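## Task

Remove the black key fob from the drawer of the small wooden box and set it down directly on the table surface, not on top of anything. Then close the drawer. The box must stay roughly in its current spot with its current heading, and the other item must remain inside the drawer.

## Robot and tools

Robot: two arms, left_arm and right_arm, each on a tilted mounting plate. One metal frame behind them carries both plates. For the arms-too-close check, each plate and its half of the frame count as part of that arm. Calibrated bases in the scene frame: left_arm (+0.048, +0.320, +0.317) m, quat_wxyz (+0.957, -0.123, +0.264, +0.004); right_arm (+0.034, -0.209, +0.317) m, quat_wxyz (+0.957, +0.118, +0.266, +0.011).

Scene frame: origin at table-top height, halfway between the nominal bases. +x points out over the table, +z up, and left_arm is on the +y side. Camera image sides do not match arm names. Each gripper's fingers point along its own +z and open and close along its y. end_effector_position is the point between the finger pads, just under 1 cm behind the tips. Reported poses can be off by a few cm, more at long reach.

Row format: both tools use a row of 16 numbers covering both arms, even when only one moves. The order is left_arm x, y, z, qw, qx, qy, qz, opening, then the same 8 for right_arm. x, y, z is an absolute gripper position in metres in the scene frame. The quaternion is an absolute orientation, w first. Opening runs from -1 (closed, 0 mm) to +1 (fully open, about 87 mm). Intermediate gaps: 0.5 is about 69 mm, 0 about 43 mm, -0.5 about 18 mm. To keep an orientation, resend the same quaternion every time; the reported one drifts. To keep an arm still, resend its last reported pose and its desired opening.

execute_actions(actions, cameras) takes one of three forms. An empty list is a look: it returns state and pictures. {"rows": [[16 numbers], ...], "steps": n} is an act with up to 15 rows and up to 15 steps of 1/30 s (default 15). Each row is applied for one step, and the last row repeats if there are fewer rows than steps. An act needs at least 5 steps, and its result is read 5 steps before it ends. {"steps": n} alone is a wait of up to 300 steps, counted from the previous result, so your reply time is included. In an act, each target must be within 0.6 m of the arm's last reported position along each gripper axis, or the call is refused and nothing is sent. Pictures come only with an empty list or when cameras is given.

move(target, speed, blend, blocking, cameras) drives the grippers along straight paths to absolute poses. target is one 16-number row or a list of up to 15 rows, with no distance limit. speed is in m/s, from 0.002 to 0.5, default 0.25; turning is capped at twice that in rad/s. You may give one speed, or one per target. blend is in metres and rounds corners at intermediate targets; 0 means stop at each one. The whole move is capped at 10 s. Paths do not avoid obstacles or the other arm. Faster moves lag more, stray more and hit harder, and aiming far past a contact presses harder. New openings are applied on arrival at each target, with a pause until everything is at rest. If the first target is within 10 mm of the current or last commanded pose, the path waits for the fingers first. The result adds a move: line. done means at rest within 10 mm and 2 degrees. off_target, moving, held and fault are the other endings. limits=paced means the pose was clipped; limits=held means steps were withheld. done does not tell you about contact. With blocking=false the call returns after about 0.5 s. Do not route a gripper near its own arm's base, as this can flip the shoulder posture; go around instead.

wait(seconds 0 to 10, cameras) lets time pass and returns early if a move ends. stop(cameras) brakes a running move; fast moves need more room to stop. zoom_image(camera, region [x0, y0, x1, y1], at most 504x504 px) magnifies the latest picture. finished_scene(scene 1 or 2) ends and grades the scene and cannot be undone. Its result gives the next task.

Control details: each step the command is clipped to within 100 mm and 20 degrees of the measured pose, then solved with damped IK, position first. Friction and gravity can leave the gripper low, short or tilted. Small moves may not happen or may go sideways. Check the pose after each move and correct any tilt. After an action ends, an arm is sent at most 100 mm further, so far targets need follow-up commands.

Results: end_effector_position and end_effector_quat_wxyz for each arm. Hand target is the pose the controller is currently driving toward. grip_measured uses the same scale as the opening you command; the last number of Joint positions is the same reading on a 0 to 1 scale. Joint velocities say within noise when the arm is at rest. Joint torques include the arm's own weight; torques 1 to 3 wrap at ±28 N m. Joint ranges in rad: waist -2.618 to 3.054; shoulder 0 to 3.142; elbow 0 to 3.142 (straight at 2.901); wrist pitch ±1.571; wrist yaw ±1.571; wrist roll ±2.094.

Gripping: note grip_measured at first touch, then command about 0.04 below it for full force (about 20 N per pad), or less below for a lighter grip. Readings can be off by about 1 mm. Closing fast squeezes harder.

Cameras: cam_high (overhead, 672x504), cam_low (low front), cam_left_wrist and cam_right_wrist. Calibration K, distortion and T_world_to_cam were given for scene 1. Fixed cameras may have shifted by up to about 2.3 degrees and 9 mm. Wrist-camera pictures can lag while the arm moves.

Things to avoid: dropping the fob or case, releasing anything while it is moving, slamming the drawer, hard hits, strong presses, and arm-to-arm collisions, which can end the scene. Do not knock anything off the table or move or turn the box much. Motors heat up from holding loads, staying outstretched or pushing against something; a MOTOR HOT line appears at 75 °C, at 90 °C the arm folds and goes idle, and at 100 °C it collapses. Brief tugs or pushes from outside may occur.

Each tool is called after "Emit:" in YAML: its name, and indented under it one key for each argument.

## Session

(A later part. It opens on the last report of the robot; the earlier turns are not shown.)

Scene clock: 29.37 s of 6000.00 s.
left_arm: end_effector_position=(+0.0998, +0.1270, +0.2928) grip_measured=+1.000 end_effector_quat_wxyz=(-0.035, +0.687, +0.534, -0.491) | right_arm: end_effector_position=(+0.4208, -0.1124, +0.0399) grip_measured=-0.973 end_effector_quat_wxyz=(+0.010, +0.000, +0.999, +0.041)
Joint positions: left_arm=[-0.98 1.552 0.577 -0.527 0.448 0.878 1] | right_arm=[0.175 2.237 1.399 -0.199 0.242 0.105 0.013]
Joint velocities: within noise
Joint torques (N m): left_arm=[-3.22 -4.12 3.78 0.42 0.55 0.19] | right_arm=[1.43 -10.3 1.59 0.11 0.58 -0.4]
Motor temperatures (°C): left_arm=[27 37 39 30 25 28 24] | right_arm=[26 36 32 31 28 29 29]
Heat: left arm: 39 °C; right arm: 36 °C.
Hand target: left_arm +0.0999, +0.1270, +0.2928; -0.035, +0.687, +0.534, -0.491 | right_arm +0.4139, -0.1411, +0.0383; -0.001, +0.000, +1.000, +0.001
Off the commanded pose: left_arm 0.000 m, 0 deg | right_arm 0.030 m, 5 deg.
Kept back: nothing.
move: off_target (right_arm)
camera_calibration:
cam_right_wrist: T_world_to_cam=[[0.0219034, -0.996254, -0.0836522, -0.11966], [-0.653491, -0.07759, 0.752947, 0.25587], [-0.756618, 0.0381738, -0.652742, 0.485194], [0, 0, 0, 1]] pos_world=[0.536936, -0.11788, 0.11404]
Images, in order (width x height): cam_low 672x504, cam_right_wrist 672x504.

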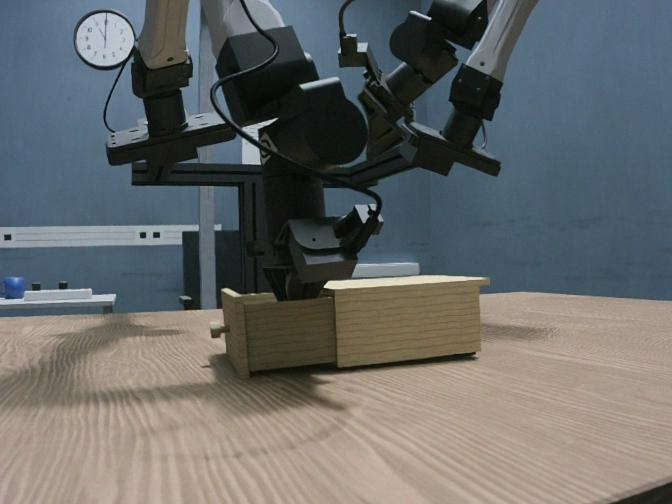

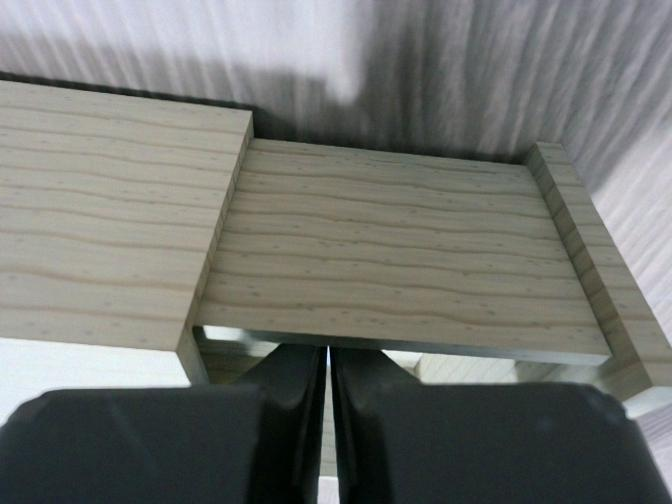

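Emit:
move:
  target: [0.0998, 0.1270, 0.2928, -0.035, 0.687, 0.534, -0.491, 1, 0.414, -0.150, 0.045, 0, 0, 1, 0, -1]
  speed: 0.04
  cameras: ["cam_low", "cam_right_wrist"]

Scene clock: 30.63 s of 6000.00 s.
left_arm: end_effector_position=(+0.0998, +0.1270, +0.2928) grip_measured=+1.000 end_effector_quat_wxyz=(-0.035, +0.687, +0.534, -0.491) | right_arm: end_effector_position=(+0.4102, -0.1417, +0.0397) grip_measured=-0.973 end_effector_quat_wxyz=(-0.004, +0.000, +1.000, +0.007)
Joint positions: left_arm=[-0.98 1.552 0.577 -0.527 0.448 0.878 1] | right_arm=[0.136 2.213 1.363 -0.212 0.288 0.08 0.013]
Joint velocities: within noise
Joint torques (N m): left_arm=[-3.23 -4.08 3.81 0.43 0.55 0.18] | right_arm=[3.23 -10.76 2.82 0.11 0.1 -0.22]
Motor temperatures (°C): left_arm=[27 37 39 30 25 28 24] | right_arm=[26 36 32 31 28 29 29]
Heat: left arm: 39 °C; right arm: 36 °C.
Hand target: left_arm +0.0999, +0.1270, +0.2928; -0.035, +0.687, +0.534, -0.491 | right_arm +0.4139, -0.1499, +0.0448; +0.000, +0.000, +1.000, +0.000
Off the commanded pose: left_arm 0.000 m, 0 deg | right_arm 0.011 m, 1 deg.
Kept back: nothing.
move: off_target (right_arm)
camera_calibration:
cam_right_wrist: T_world_to_cam=[[0.0211869, -0.999636, -0.0167184, -0.15149], [-0.63214, -0.0263495, 0.774406, 0.244535], [-0.774564, -0.00583886, -0.632468, 0.478478], [0, 0, 0, 1]] pos_world=[0.528401, -0.142198, 0.11072]
Images, in order (width x height): cam_low 672x504, cam_right_wrist 672x504.

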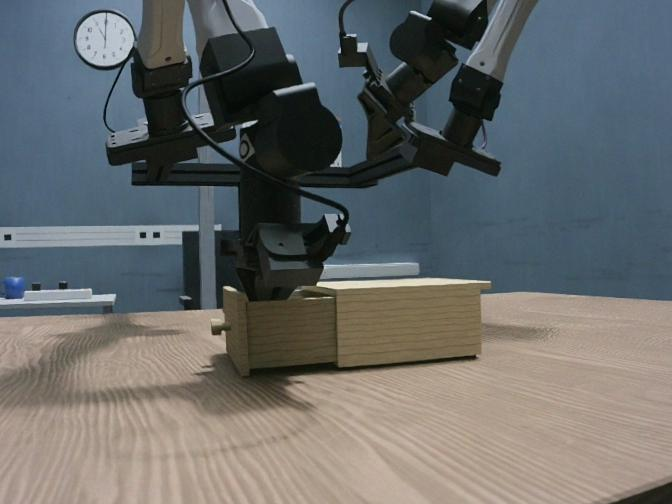

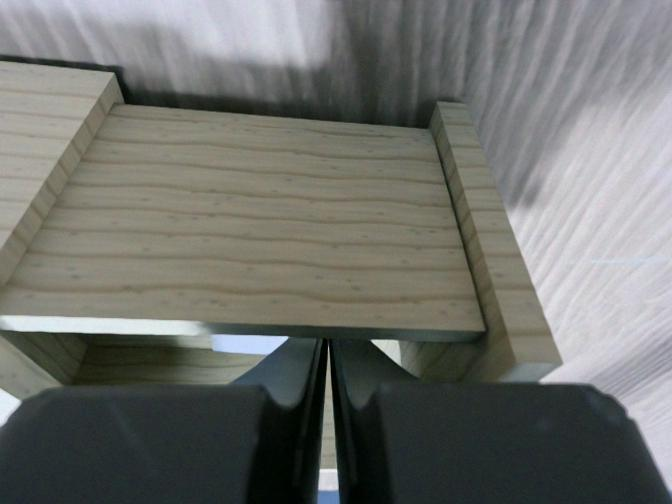

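Emit:
move:
  target: [0.0998, 0.1270, 0.2928, -0.035, 0.687, 0.534, -0.491, 1, 0.420, -0.135, 0.145, 0, 0, 1, 0, -1]
  speed: 0.25
  cameras: ["cam_low", "cam_right_wrist", "cam_high"]

Scene clock: 32.00 s of 6000.00 s.
left_arm: end_effector_position=(+0.0998, +0.1270, +0.2928) grip_measured=+1.000 end_effector_quat_wxyz=(-0.035, +0.687, +0.534, -0.491) | right_arm: end_effector_position=(+0.4113, -0.1335, +0.1347) grip_measured=-0.973 end_effector_quat_wxyz=(-0.012, -0.007, +1.000, +0.002)
Joint positions: left_arm=[-0.98 1.552 0.577 -0.527 0.448 0.878 1] | right_arm=[0.236 1.956 1.315 -0.47 0.343 0.166 0.013]
Joint velocities: within noise
Joint torques (N m): left_arm=[-3.21 -4.11 3.81 0.44 0.54 0.2] | right_arm=[4.68 -10.99 5.5 0.01 0.11 -0.01]
Motor temperatures (°C): left_arm=[27 37 39 30 25 28 24] | right_arm=[26 36 32 31 28 29 29]
Heat: left arm: 39 °C; right arm: 36 °C.
Hand target: left_arm +0.0999, +0.1270, +0.2928; -0.035, +0.687, +0.534, -0.491 | right_arm +0.4199, -0.1350, +0.1448; +0.000, +0.000, +1.000, +0.000
Off the commanded pose: left_arm 0.000 m, 0 deg | right_arm 0.014 m, 2 deg.
Kept back: nothing.
move: off_target (right_arm)
camera_calibration:
cam_right_wrist: T_world_to_cam=[[0.0341093, -0.999395, -0.00677439, -0.148263], [-0.618776, -0.0264407, 0.785122, 0.16493], [-0.784826, -0.0225881, -0.619304, 0.539683], [0, 0, 0, 1]] pos_world=[0.530669, -0.131622, 0.203733]
Images, in order (width x height): cam_high 672x504, cam_low 672x504, cam_right_wrist 672x504.

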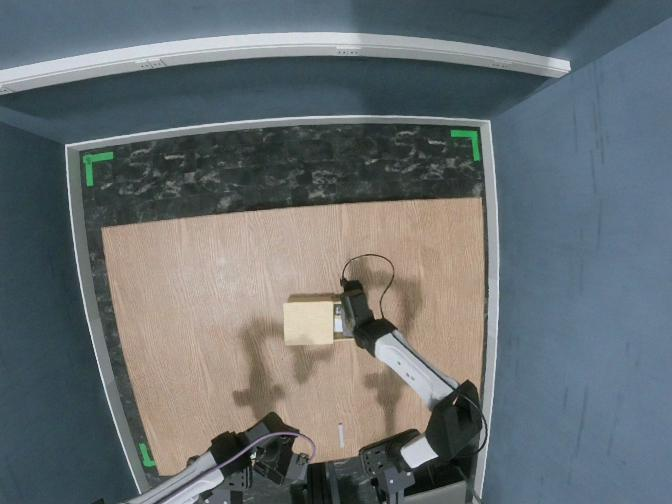

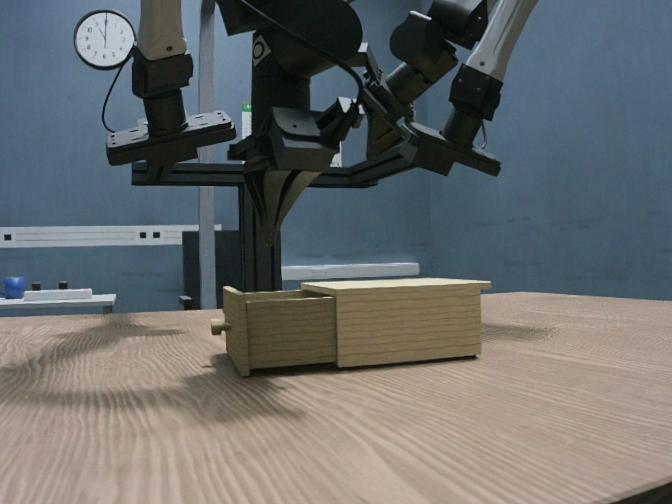

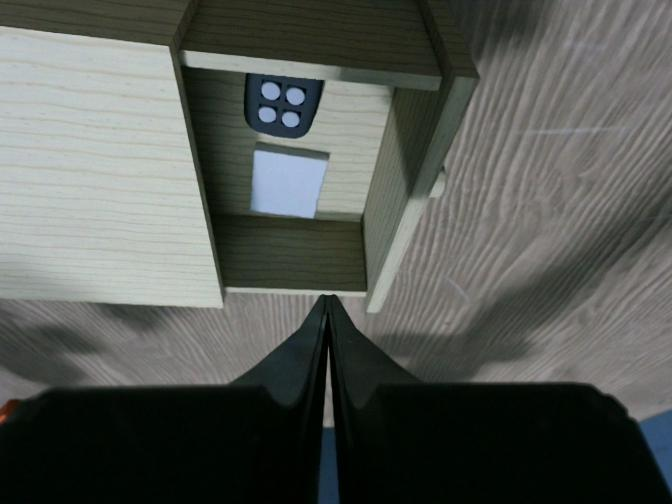

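Emit:
move:
  target: [0.0998, 0.1270, 0.2928, -0.035, 0.687, 0.534, -0.491, 1, 0.4335, -0.088, 0.125, -0.0401, 0.7060, 0.7060, 0.0401, -0.45]
  speed: 0.35
  cameras: ["cam_low", "cam_right_wrist", "cam_high"]

Emit:
zoom_image:
  camera: "cam_right_wrist"
  region: [180, 40, 500, 360]

Emit:
zoom_image:
  camera: "cam_low"
  region: [200, 130, 400, 380]

Scene clock: 39.80 s of 6000.00 s.
left_arm: end_effector_position=(+0.0998, +0.1270, +0.2928) grip_measured=+1.000 end_effector_quat_wxyz=(-0.035, +0.687, +0.534, -0.491) | right_arm: end_effector_position=(+0.4220, -0.0868, +0.1141) grip_measured=-0.450 end_effector_quat_wxyz=(-0.051, +0.698, +0.714, +0.023)
Joint positions: left_arm=[-0.98 1.552 0.577 -0.527 0.448 0.878 1] | right_arm=[0.192 1.956 1.172 -0.316 0.222 1.686 0.275]
Joint velocities: within noise
Joint torques (N m): left_arm=[-3.22 -4.05 3.81 0.43 0.54 0.19] | right_arm=[3.9 -11.06 2.86 0.17 -0.06 -0.03]
Motor temperatures (°C): left_arm=[27 37 39 30 25 28 24] | right_arm=[26 37 32 30 28 29 29]
Heat: left arm: 39 °C; right arm: 37 °C.
Hand target: left_arm +0.0999, +0.1270, +0.2928; -0.035, +0.687, +0.534, -0.491 | right_arm +0.4335, -0.0879, +0.1250; -0.040, +0.706, +0.706, +0.040
Off the commanded pose: left_arm 0.000 m, 0 deg | right_arm 0.016 m, 3 deg.
Kept back: nothing.
move: off_target (right_arm)
camera_calibration:
cam_right_wrist: T_world_to_cam=[[-0.998402, -0.0448779, 0.0343309, 0.41177], [0.00368627, 0.554561, 0.832135, -0.0286805], [-0.0563831, 0.830932, -0.55351, 0.295578], [0, 0, 0, 1]] pos_world=[0.427884, -0.211221, 0.173335]
Images, in order (width x height): cam_high 672x504, cam_low 672x504, cam_right_wrist 672x504.

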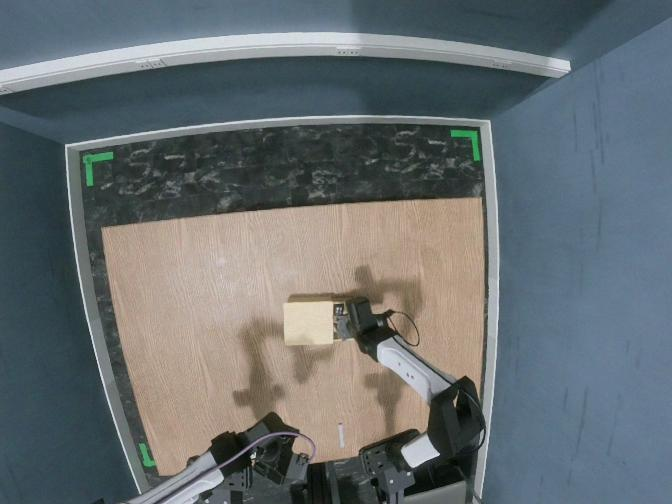

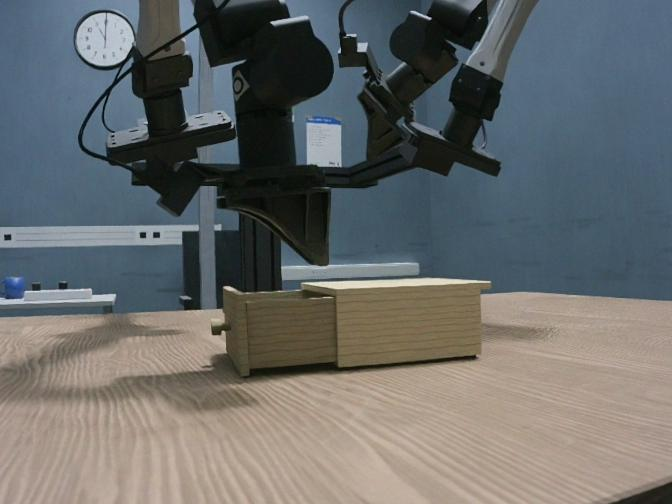

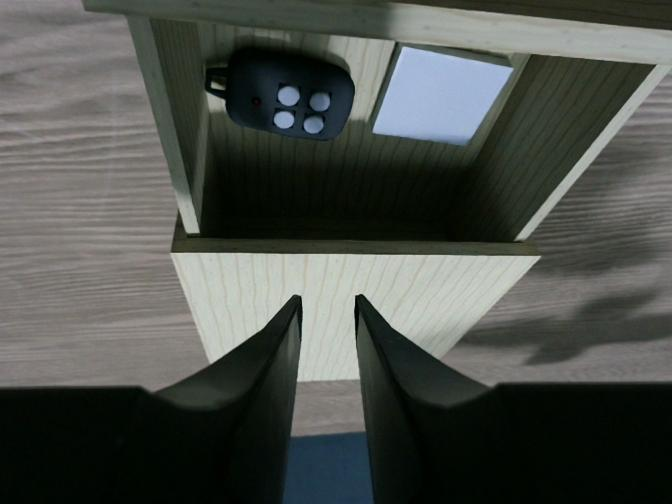

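Scaled by 1.575 from the camera's 672x504 image, which has a finer 960x720 frame.

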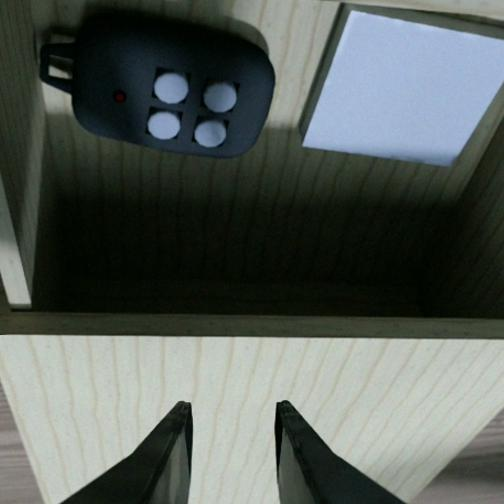

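Scaled by 2.016 from the camera's 672x504 image, which has a finer 960x720 frame.

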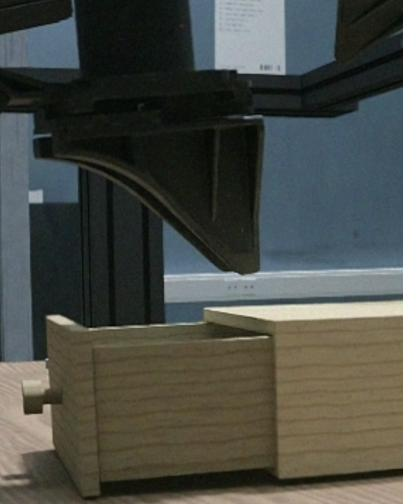

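Emit:
move:
  target: [0.0998, 0.1270, 0.2928, -0.035, 0.687, 0.534, -0.491, 1, 0.441, -0.0905, 0.066, -0.0401, 0.7060, 0.7060, 0.0401, -0.45]
  speed: 0.12
  cameras: ["cam_low", "cam_right_wrist", "cam_high"]

Emit:
zoom_image:
  camera: "cam_low"
  region: [200, 180, 400, 380]

Emit:
zoom_image:
  camera: "cam_high"
  region: [310, 285, 380, 355]

Scene clock: 41.83 s of 6000.00 s.
left_arm: end_effector_position=(+0.0998, +0.1270, +0.2928) grip_measured=+1.000 end_effector_quat_wxyz=(-0.035, +0.687, +0.534, -0.491) | right_arm: end_effector_position=(+0.4392, -0.0866, +0.0913) grip_measured=-0.450 end_effector_quat_wxyz=(-0.054, +0.698, +0.712, +0.046)
Joint positions: left_arm=[-0.98 1.552 0.577 -0.527 0.448 0.878 1] | right_arm=[0.153 2.042 1.234 -0.252 0.17 1.645 0.275]
Joint velocities: within noise
Joint torques (N m): left_arm=[-3.21 -4.11 3.75 0.44 0.53 0.18] | right_arm=[2.17 -3.63 4.68 0.76 0.19 -0.1]
Motor temperatures (°C): left_arm=[27 37 39 30 25 28 24] | right_arm=[26 37 32 30 28 29 29]
Heat: left arm: 39 °C; right arm: 37 °C.
Hand target: left_arm +0.0999, +0.1270, +0.2928; -0.035, +0.687, +0.534, -0.491 | right_arm +0.4396, -0.0913, +0.0680; -0.040, +0.706, +0.706, +0.040
Off the commanded pose: left_arm 0.000 m, 0 deg | right_arm 0.026 m, 2 deg.
Kept back: nothing.
move: off_target (right_arm)
camera_calibration:
cam_right_wrist: T_world_to_cam=[[-0.999166, -0.0405642, 0.00470283, 0.433109], [-0.0172348, 0.523296, 0.851976, -0.00520157], [-0.0370207, 0.851185, -0.523559, 0.274184], [0, 0, 0, 1]] pos_world=[0.442808, -0.213091, 0.145946]
Images, in order (width x height): cam_high 672x504, cam_low 672x504, cam_right_wrist 672x504.

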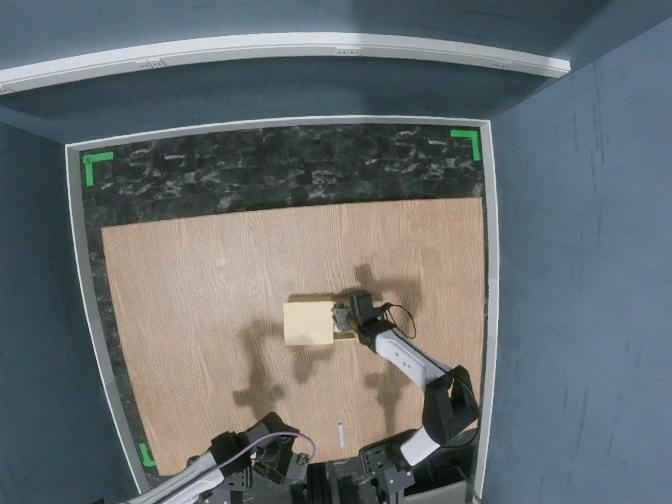

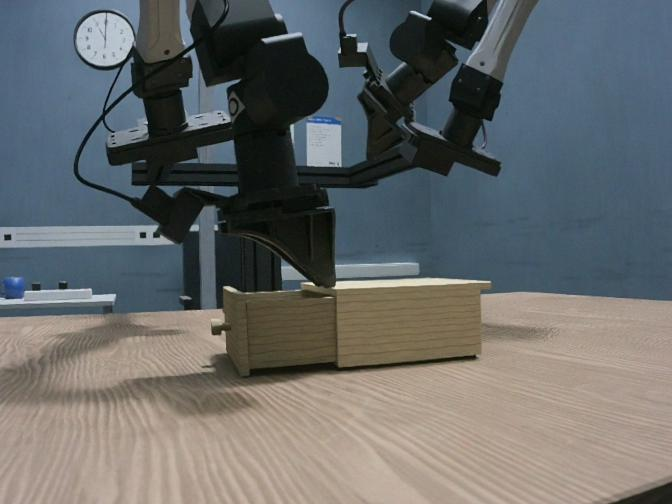

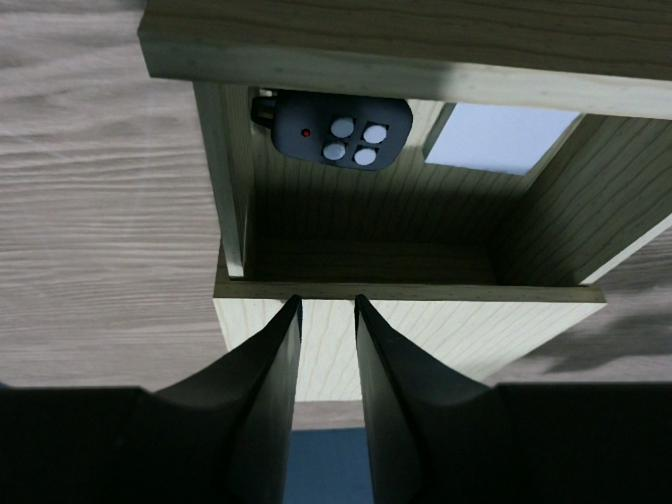

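Scaled by 2.520 from the camera's 672x504 image, which has a finer 960x720 frame.

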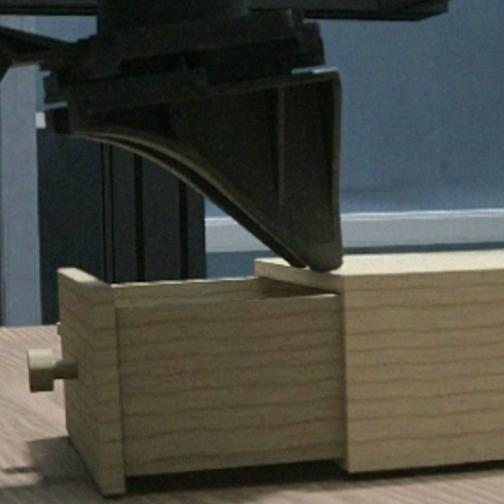

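Scaled by 7.200 from the camera's 672x504 image, which has a finer 960x720 frame.

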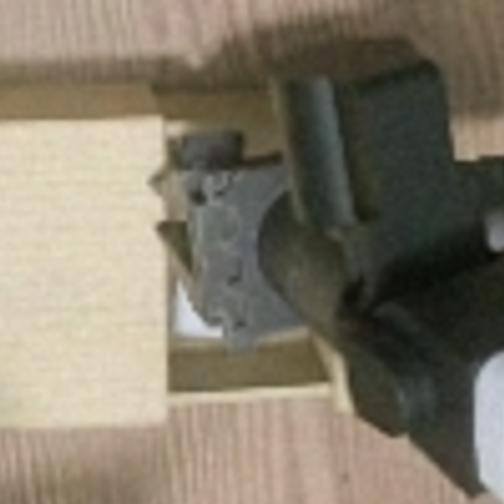

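Emit:
move:
  target:
    - [0.0998, 0.1270, 0.2928, -0.035, 0.687, 0.534, -0.491, 1, 0.438, -0.096, 0.108, -0.0555, 0.7049, 0.7049, 0.0555, -0.45]
    - [0.0998, 0.1270, 0.2928, -0.035, 0.687, 0.534, -0.491, 1, 0.438, -0.0955, 0.062, -0.0555, 0.7049, 0.7049, 0.0555, -0.45]
  speed: 0.1
  blend: 0.003
  cameras: ["cam_low", "cam_right_wrist", "cam_high"]

Emit:
zoom_image:
  camera: "cam_low"
  region: [200, 180, 400, 380]

Emit:
zoom_image:
  camera: "cam_high"
  region: [310, 285, 380, 355]

Scene clock: 43.50 s of 6000.00 s.
left_arm: end_effector_position=(+0.0998, +0.1270, +0.2928) grip_measured=+1.000 end_effector_quat_wxyz=(-0.035, +0.687, +0.534, -0.491) | right_arm: end_effector_position=(+0.4299, -0.0902, +0.0899) grip_measured=-0.450 end_effector_quat_wxyz=(-0.084, +0.693, +0.713, +0.060)
Joint positions: left_arm=[-0.98 1.552 0.577 -0.527 0.448 0.878 1] | right_arm=[0.115 2.04 1.213 -0.248 0.089 1.607 0.275]
Joint velocities: within noise
Joint torques (N m): left_arm=[-3.26 -4.05 3.84 0.44 0.55 0.19] | right_arm=[2.29 -3.32 4.66 0.93 0.37 0.02]
Motor temperatures (°C): left_arm=[27 37 39 30 25 28 24] | right_arm=[26 37 32 30 28 29 29]
Heat: left arm: 39 °C; right arm: 37 °C.
Hand target: left_arm +0.0999, +0.1270, +0.2928; -0.035, +0.687, +0.534, -0.491 | right_arm +0.4360, -0.0965, +0.0648; -0.057, +0.705, +0.705, +0.055
Off the commanded pose: left_arm 0.000 m, 0 deg | right_arm 0.030 m, 4 deg.
Kept back: nothing.
move: off_target (right_arm)
camera_calibration:
cam_right_wrist: T_world_to_cam=[[-0.998379, -0.0510595, 0.0251347, 0.420542], [-0.00178509, 0.469531, 0.882914, -0.0165451], [-0.0568826, 0.881439, -0.468861, 0.28259], [0, 0, 0, 1]] pos_world=[0.435906, -0.219845, 0.136533]
Images, in order (width x height): cam_high 672x504, cam_low 672x504, cam_right_wrist 672x504.

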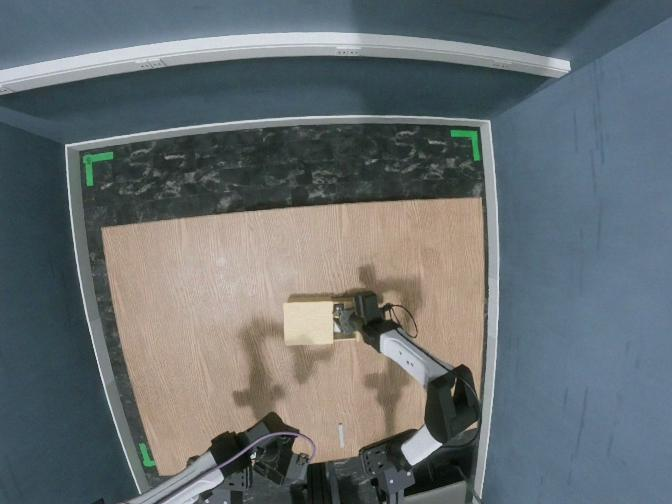

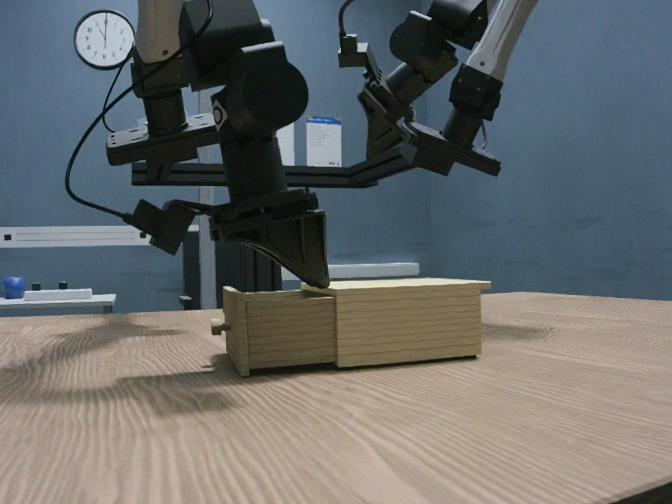

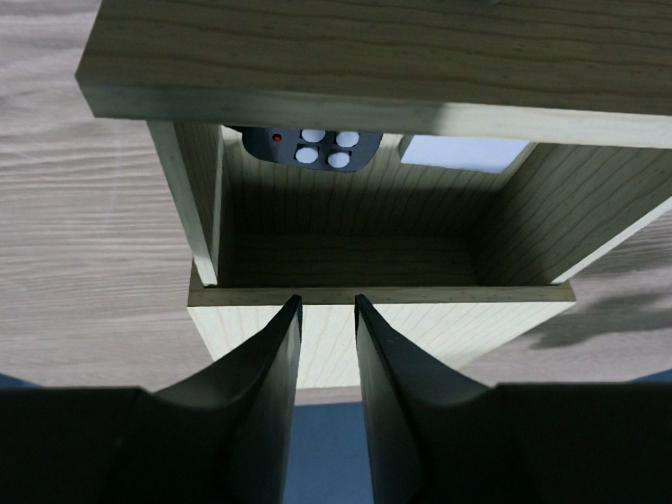

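Scaled by 2.520 from the camera's 672x504 image, which has a finer 960x720 frame.

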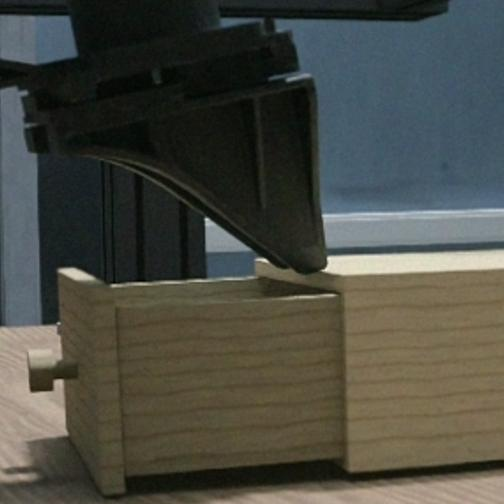

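Scaled by 7.200 from the camera's 672x504 image, which has a finer 960x720 frame.

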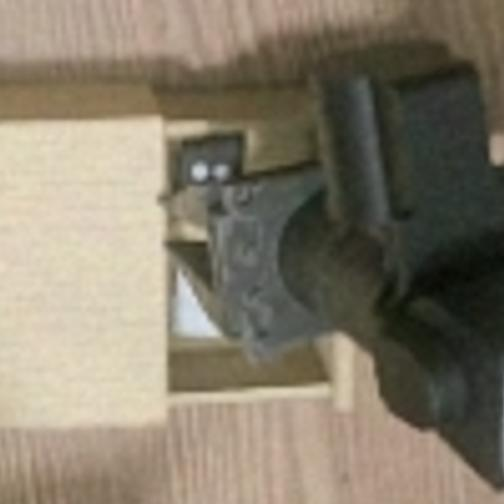

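Emit:
move:
  target:
    - [0.0998, 0.1270, 0.2928, -0.035, 0.687, 0.534, -0.491, 1, 0.443, -0.101, 0.108, -0.0555, 0.7049, 0.7049, 0.0555, -0.45]
    - [0.0998, 0.1270, 0.2928, -0.035, 0.687, 0.534, -0.491, 1, 0.443, -0.099, 0.062, -0.0555, 0.7049, 0.7049, 0.0555, -0.45]
  speed: 0.1
  blend: 0.002
  cameras: ["cam_low", "cam_right_wrist", "cam_high"]

Emit:
zoom_image:
  camera: "cam_low"
  region: [200, 180, 400, 380]

Emit:
zoom_image:
  camera: "cam_high"
  region: [310, 285, 380, 355]

Scene clock: 45.40 s of 6000.00 s.
left_arm: end_effector_position=(+0.0998, +0.1270, +0.2928) grip_measured=+1.000 end_effector_quat_wxyz=(-0.035, +0.687, +0.534, -0.491) | right_arm: end_effector_position=(+0.4391, -0.0952, +0.0682) grip_measured=-0.450 end_effector_quat_wxyz=(-0.062, +0.704, +0.705, +0.056)
Joint positions: left_arm=[-0.98 1.552 0.577 -0.527 0.448 0.878 1] | right_arm=[0.103 2.105 1.245 -0.188 0.121 1.618 0.275]
Joint velocities: within noise
Joint torques (N m): left_arm=[-3.23 -4.08 3.79 0.44 0.56 0.18] | right_arm=[2.66 -7.24 4.57 0.2 0.02 -0.24]
Motor temperatures (°C): left_arm=[27 37 39 30 25 28 24] | right_arm=[26 37 32 30 28 29 29]
Heat: left arm: 39 °C; right arm: 37 °C.
Hand target: left_arm +0.0999, +0.1270, +0.2928; -0.035, +0.687, +0.534, -0.491 | right_arm +0.4429, -0.0992, +0.0622; -0.055, +0.705, +0.705, +0.055
Off the commanded pose: left_arm 0.000 m, 0 deg | right_arm 0.008 m, 1 deg.
Kept back: nothing.
move: done
camera_calibration:
cam_right_wrist: T_world_to_cam=[[-0.999741, -0.0225021, 0.00337476, 0.434844], [-0.00838554, 0.502241, 0.864687, 0.0122575], [-0.0211522, 0.864435, -0.502299, 0.262324], [0, 0, 0, 1]] pos_world=[0.440383, -0.223134, 0.119699]
Images, in order (width x height): cam_high 672x504, cam_low 672x504, cam_right_wrist 672x504.

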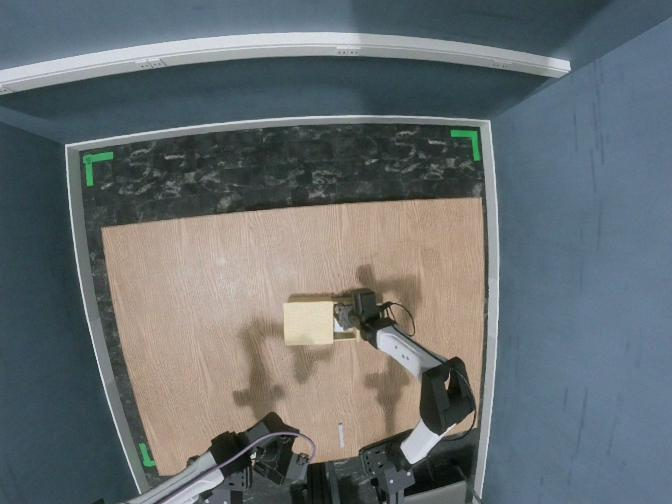

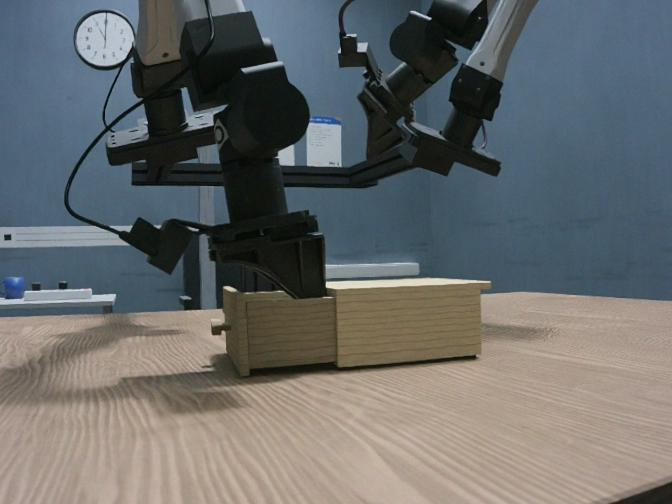

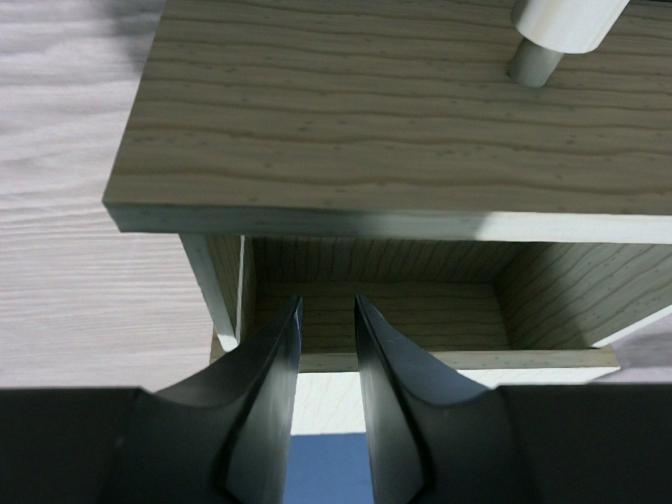

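Scaled by 2.520 from the camera's 672x504 image, which has a finer 960x720 frame.

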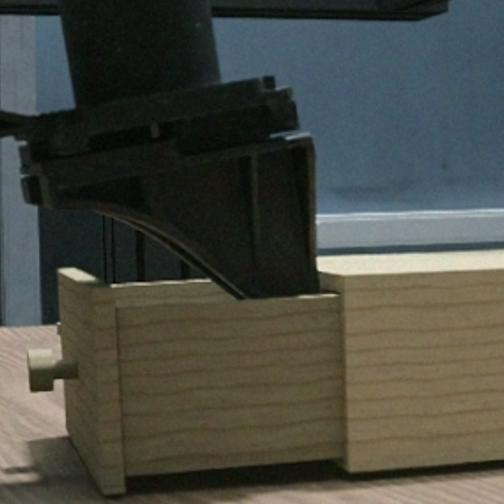

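Scaled by 7.200 from the camera's 672x504 image, which has a finer 960x720 frame.

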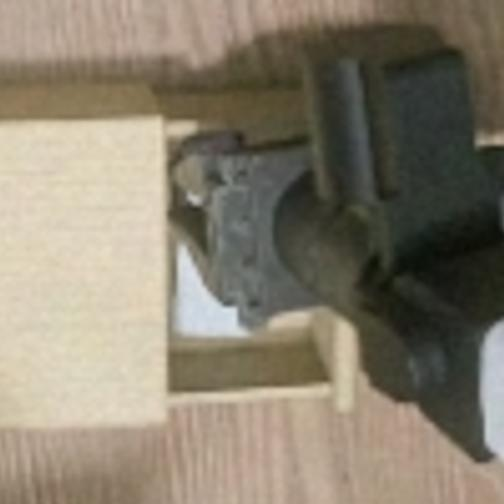

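Emit:
move:
  target:
    - [0.0998, 0.1270, 0.2928, -0.035, 0.687, 0.534, -0.491, 1, 0.441, -0.087, 0.050, -0.0555, 0.7049, 0.7049, 0.0555, -0.45]
    - [0.0998, 0.1270, 0.2928, -0.035, 0.687, 0.534, -0.491, 1, 0.441, -0.086, 0.029, -0.0555, 0.7049, 0.7049, 0.0555, -0.45]
  speed: 0.06
  blend: 0.002
  cameras: ["cam_low", "cam_right_wrist", "cam_high"]

Emit:
zoom_image:
  camera: "cam_high"
  region: [310, 285, 380, 355]

Scene clock: 46.77 s of 6000.00 s.
left_arm: end_effector_position=(+0.0998, +0.1270, +0.2928) grip_measured=+1.000 end_effector_quat_wxyz=(-0.035, +0.687, +0.534, -0.491) | right_arm: end_effector_position=(+0.4363, -0.0907, +0.0366) grip_measured=-0.450 end_effector_quat_wxyz=(-0.055, +0.704, +0.707, +0.044)
Joint positions: left_arm=[-0.98 1.552 0.577 -0.527 0.448 0.878 1] | right_arm=[0.103 2.214 1.298 -0.141 0.146 1.618 0.275]
Joint velocities: within noise
Joint torques (N m): left_arm=[-3.21 -4.08 3.81 0.44 0.54 0.2] | right_arm=[3.67 -6.49 4.62 0.36 -0.17 -0.16]
Motor temperatures (°C): left_arm=[27 37 39 30 25 28 24] | right_arm=[26 37 32 30 28 29 29]
Heat: left arm: 39 °C; right arm: 37 °C.
Hand target: left_arm +0.0999, +0.1270, +0.2928; -0.035, +0.687, +0.534, -0.491 | right_arm +0.4406, -0.0862, +0.0293; -0.056, +0.705, +0.705, +0.055
Off the commanded pose: left_arm 0.000 m, 0 deg | right_arm 0.010 m, 1 deg.
Kept back: nothing.
move: done
camera_calibration:
cam_right_wrist: T_world_to_cam=[[-0.999621, -0.0250309, 0.0114875, 0.431694], [-0.00333894, 0.524171, 0.851606, 0.0375881], [-0.0273378, 0.851245, -0.524056, 0.244792], [0, 0, 0, 1]] pos_world=[0.438348, -0.217275, 0.0913154]
Images, in order (width x height): cam_high 672x504, cam_low 672x504, cam_right_wrist 672x504.

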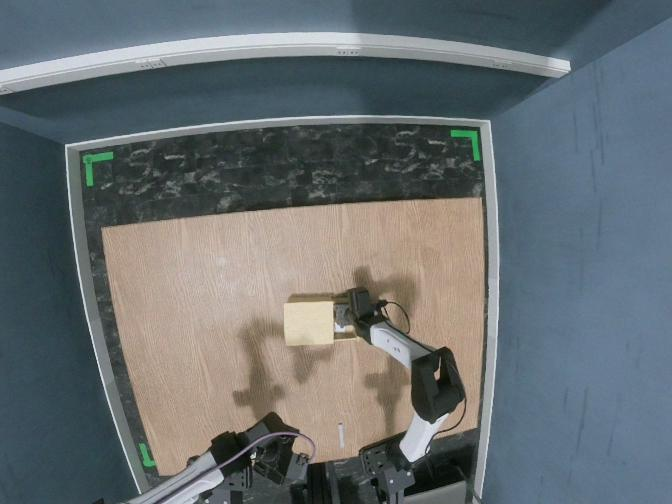

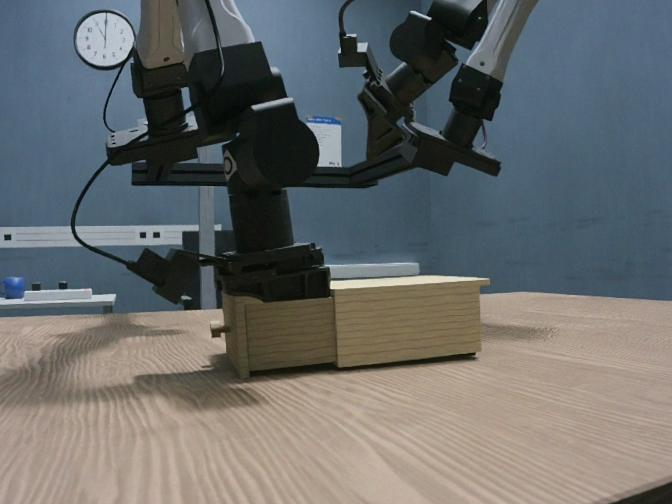

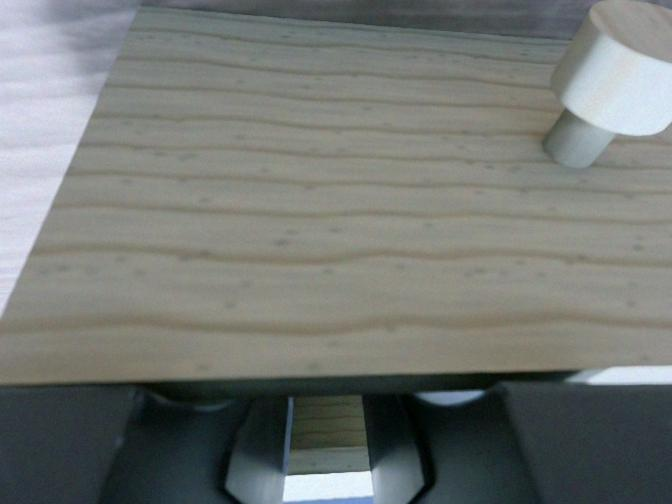

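Scaled by 7.200 from the camera's 672x504 image, which has a finer 960x720 frame.

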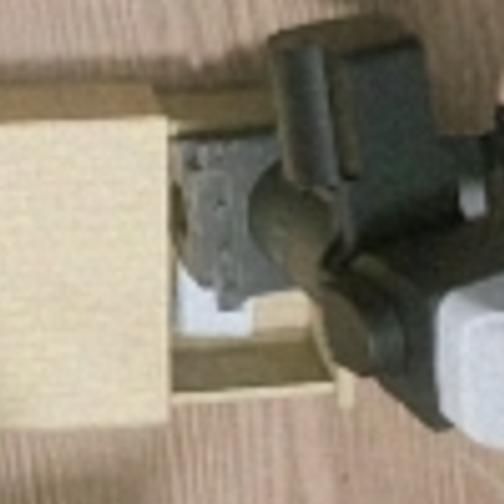

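Emit:
move:
  target: [0.0998, 0.1270, 0.2928, -0.035, 0.687, 0.534, -0.491, 1, 0.441, -0.083, 0.023, -0.0555, 0.7049, 0.7049, 0.0555, -0.45]
  speed: 0.06
  cameras: ["cam_low"]

Scene clock: 49.67 s of 6000.00 s.
left_arm: end_effector_position=(+0.0998, +0.1270, +0.2928) grip_measured=+1.000 end_effector_quat_wxyz=(-0.035, +0.687, +0.534, -0.491) | right_arm: end_effector_position=(+0.4372, -0.0914, +0.0353) grip_measured=-0.450 end_effector_quat_wxyz=(-0.054, +0.704, +0.707, +0.041)
Joint positions: left_arm=[-0.98 1.552 0.577 -0.527 0.448 0.878 1] | right_arm=[0.103 2.219 1.306 -0.146 0.152 1.618 0.275]
Joint velocities: within noise
Joint torques (N m): left_arm=[-3.21 -4.04 3.78 0.42 0.55 0.19] | right_arm=[4.16 -5.18 5.09 0.52 -0.22 -0.13]
Motor temperatures (°C): left_arm=[27 37 39 30 25 27 23] | right_arm=[26 37 32 30 28 29 29]
Heat: left arm: 39 °C; right arm: 37 °C.
Hand target: left_arm +0.0999, +0.1270, +0.2928; -0.035, +0.687, +0.534, -0.491 | right_arm +0.4405, -0.0833, +0.0240; -0.055, +0.705, +0.705, +0.055
Off the commanded pose: left_arm 0.000 m, 0 deg | right_arm 0.015 m, 2 deg.
Kept back: nothing.
move: off_target (right_arm)
Images, in order (width x height): cam_low 672x504.

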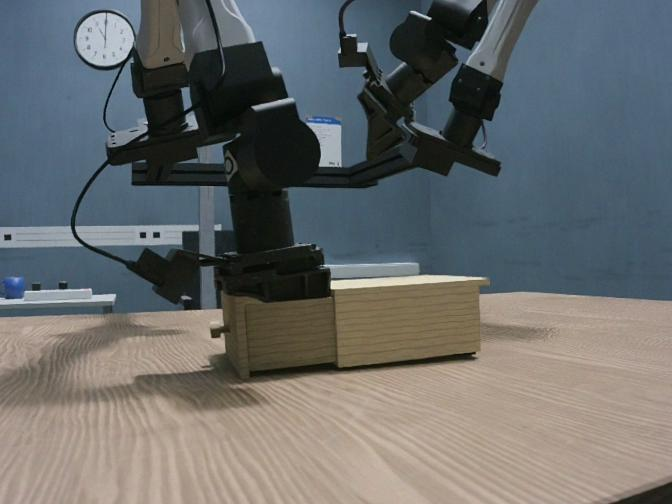

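Emit:
zoom_image:
  camera: "cam_low"
  region: [150, 220, 370, 390]

Scaled by 2.291 from the camera's 672x504 image, which has a finer 960x720 frame.

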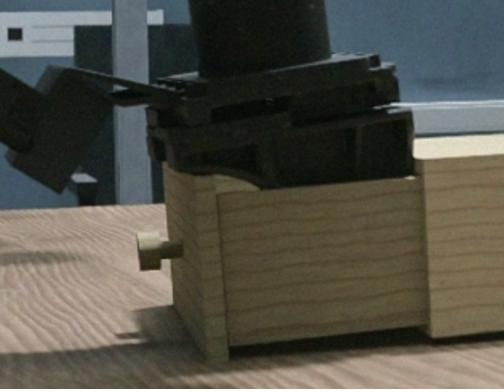

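Emit:
move:
  target:
    - [0.0998, 0.1270, 0.2928, -0.035, 0.687, 0.534, -0.491, 1, 0.440, -0.083, 0.042, -0.0339, 0.7063, 0.7063, 0.0339, -0.45]
    - [0.0998, 0.1270, 0.2928, -0.035, 0.687, 0.534, -0.491, 1, 0.440, -0.083, 0.024, -0.0339, 0.7063, 0.7063, 0.0339, -0.45]
  speed: 0.06
  cameras: ["cam_low","cam_high"]

Emit:
zoom_image:
  camera: "cam_low"
  region: [150, 220, 370, 390]

Scene clock: 51.53 s of 6000.00 s.
left_arm: end_effector_position=(+0.0998, +0.1270, +0.2928) grip_measured=+1.000 end_effector_quat_wxyz=(-0.035, +0.687, +0.534, -0.491) | right_arm: end_effector_position=(+0.4366, -0.0925, +0.0319) grip_measured=-0.450 end_effector_quat_wxyz=(-0.034, +0.709, +0.705, +0.021)
Joint positions: left_arm=[-0.98 1.552 0.577 -0.527 0.448 0.878 1] | right_arm=[0.123 2.228 1.311 -0.149 0.218 1.647 0.275]
Joint velocities: within noise
Joint torques (N m): left_arm=[-3.26 -4.04 3.78 0.42 0.54 0.19] | right_arm=[4.93 -6.31 4.48 0.41 -0.09 -0.18]
Motor temperatures (°C): left_arm=[27 37 39 30 25 27 23] | right_arm=[26 37 32 30 28 29 29]
Heat: left arm: 39 °C; right arm: 37 °C.
Hand target: left_arm +0.0999, +0.1270, +0.2928; -0.035, +0.687, +0.534, -0.491 | right_arm +0.4396, -0.0831, +0.0246; -0.034, +0.706, +0.706, +0.034
Off the commanded pose: left_arm 0.000 m, 0 deg | right_arm 0.013 m, 2 deg.
Kept back: nothing.
move: off_target (right_arm)
Images, in order (width x height): cam_high 672x504, cam_low 672x504.

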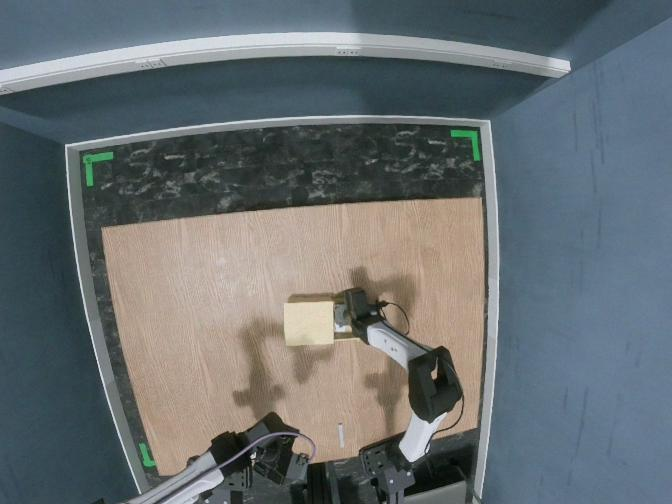

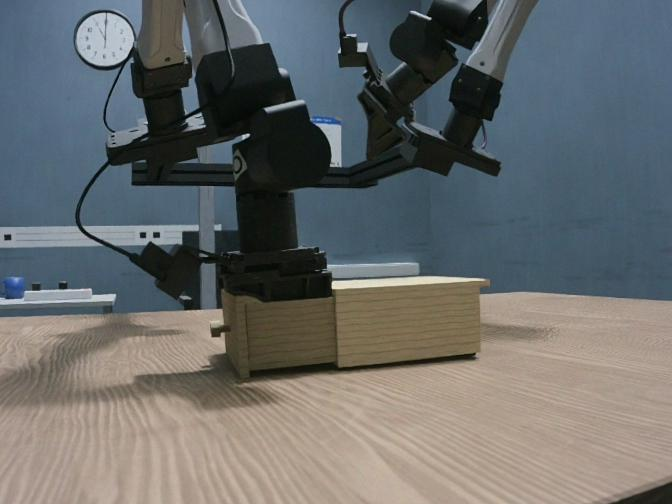

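Scaled by 2.291 from the camera's 672x504 image, which has a finer 960x720 frame.

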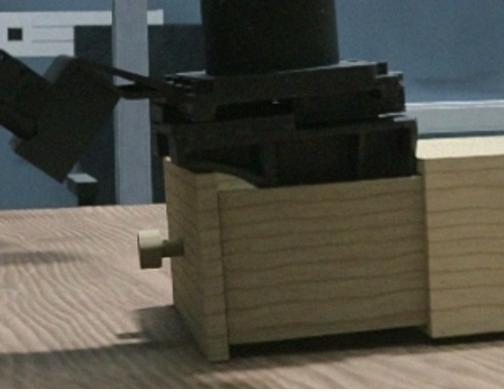

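Emit:
move:
  target: [0.0998, 0.1270, 0.2928, -0.035, 0.687, 0.534, -0.491, 1, 0.438, -0.108, 0.027, -0.0169, 0.7069, 0.7069, 0.0169, -0.45]
  speed: 0.06
  cameras: ["cam_low"]

Scene clock: 52.57 s of 6000.00 s.
left_arm: end_effector_position=(+0.0998, +0.1270, +0.2928) grip_measured=+1.000 end_effector_quat_wxyz=(-0.035, +0.687, +0.534, -0.491) | right_arm: end_effector_position=(+0.4343, -0.0950, +0.0301) grip_measured=-0.450 end_effector_quat_wxyz=(-0.031, +0.703, +0.711, +0.020)
Joint positions: left_arm=[-0.98 1.552 0.577 -0.527 0.448 0.878 1] | right_arm=[0.119 2.228 1.301 -0.136 0.223 1.626 0.275]
Joint velocities: within noise
Joint torques (N m): left_arm=[-3.22 -4.11 3.82 0.43 0.54 0.19] | right_arm=[1.87 -9.14 1.94 0.3 0.15 -0.31]
Motor temperatures (°C): left_arm=[27 37 39 30 25 27 23] | right_arm=[26 37 32 30 28 29 29]
Heat: left arm: 39 °C; right arm: 37 °C.
Hand target: left_arm +0.0999, +0.1270, +0.2928; -0.035, +0.687, +0.534, -0.491 | right_arm +0.4378, -0.1080, +0.0271; -0.017, +0.707, +0.707, +0.016
Off the commanded pose: left_arm 0.000 m, 0 deg | right_arm 0.014 m, 2 deg.
Kept back: nothing.
move: off_target (right_arm)
Images, in order (width x height): cam_low 672x504.

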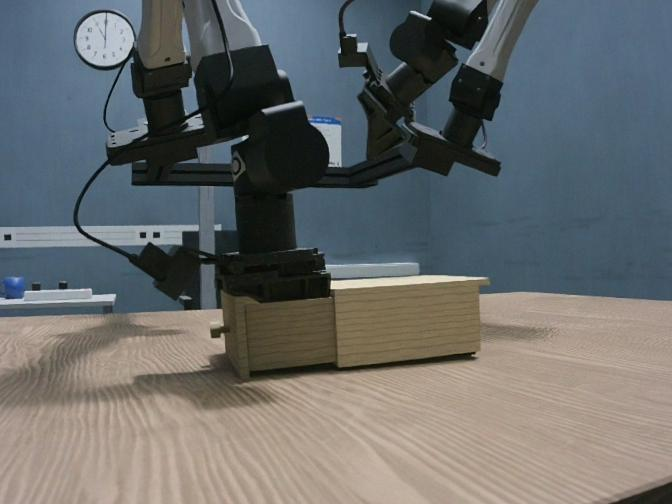

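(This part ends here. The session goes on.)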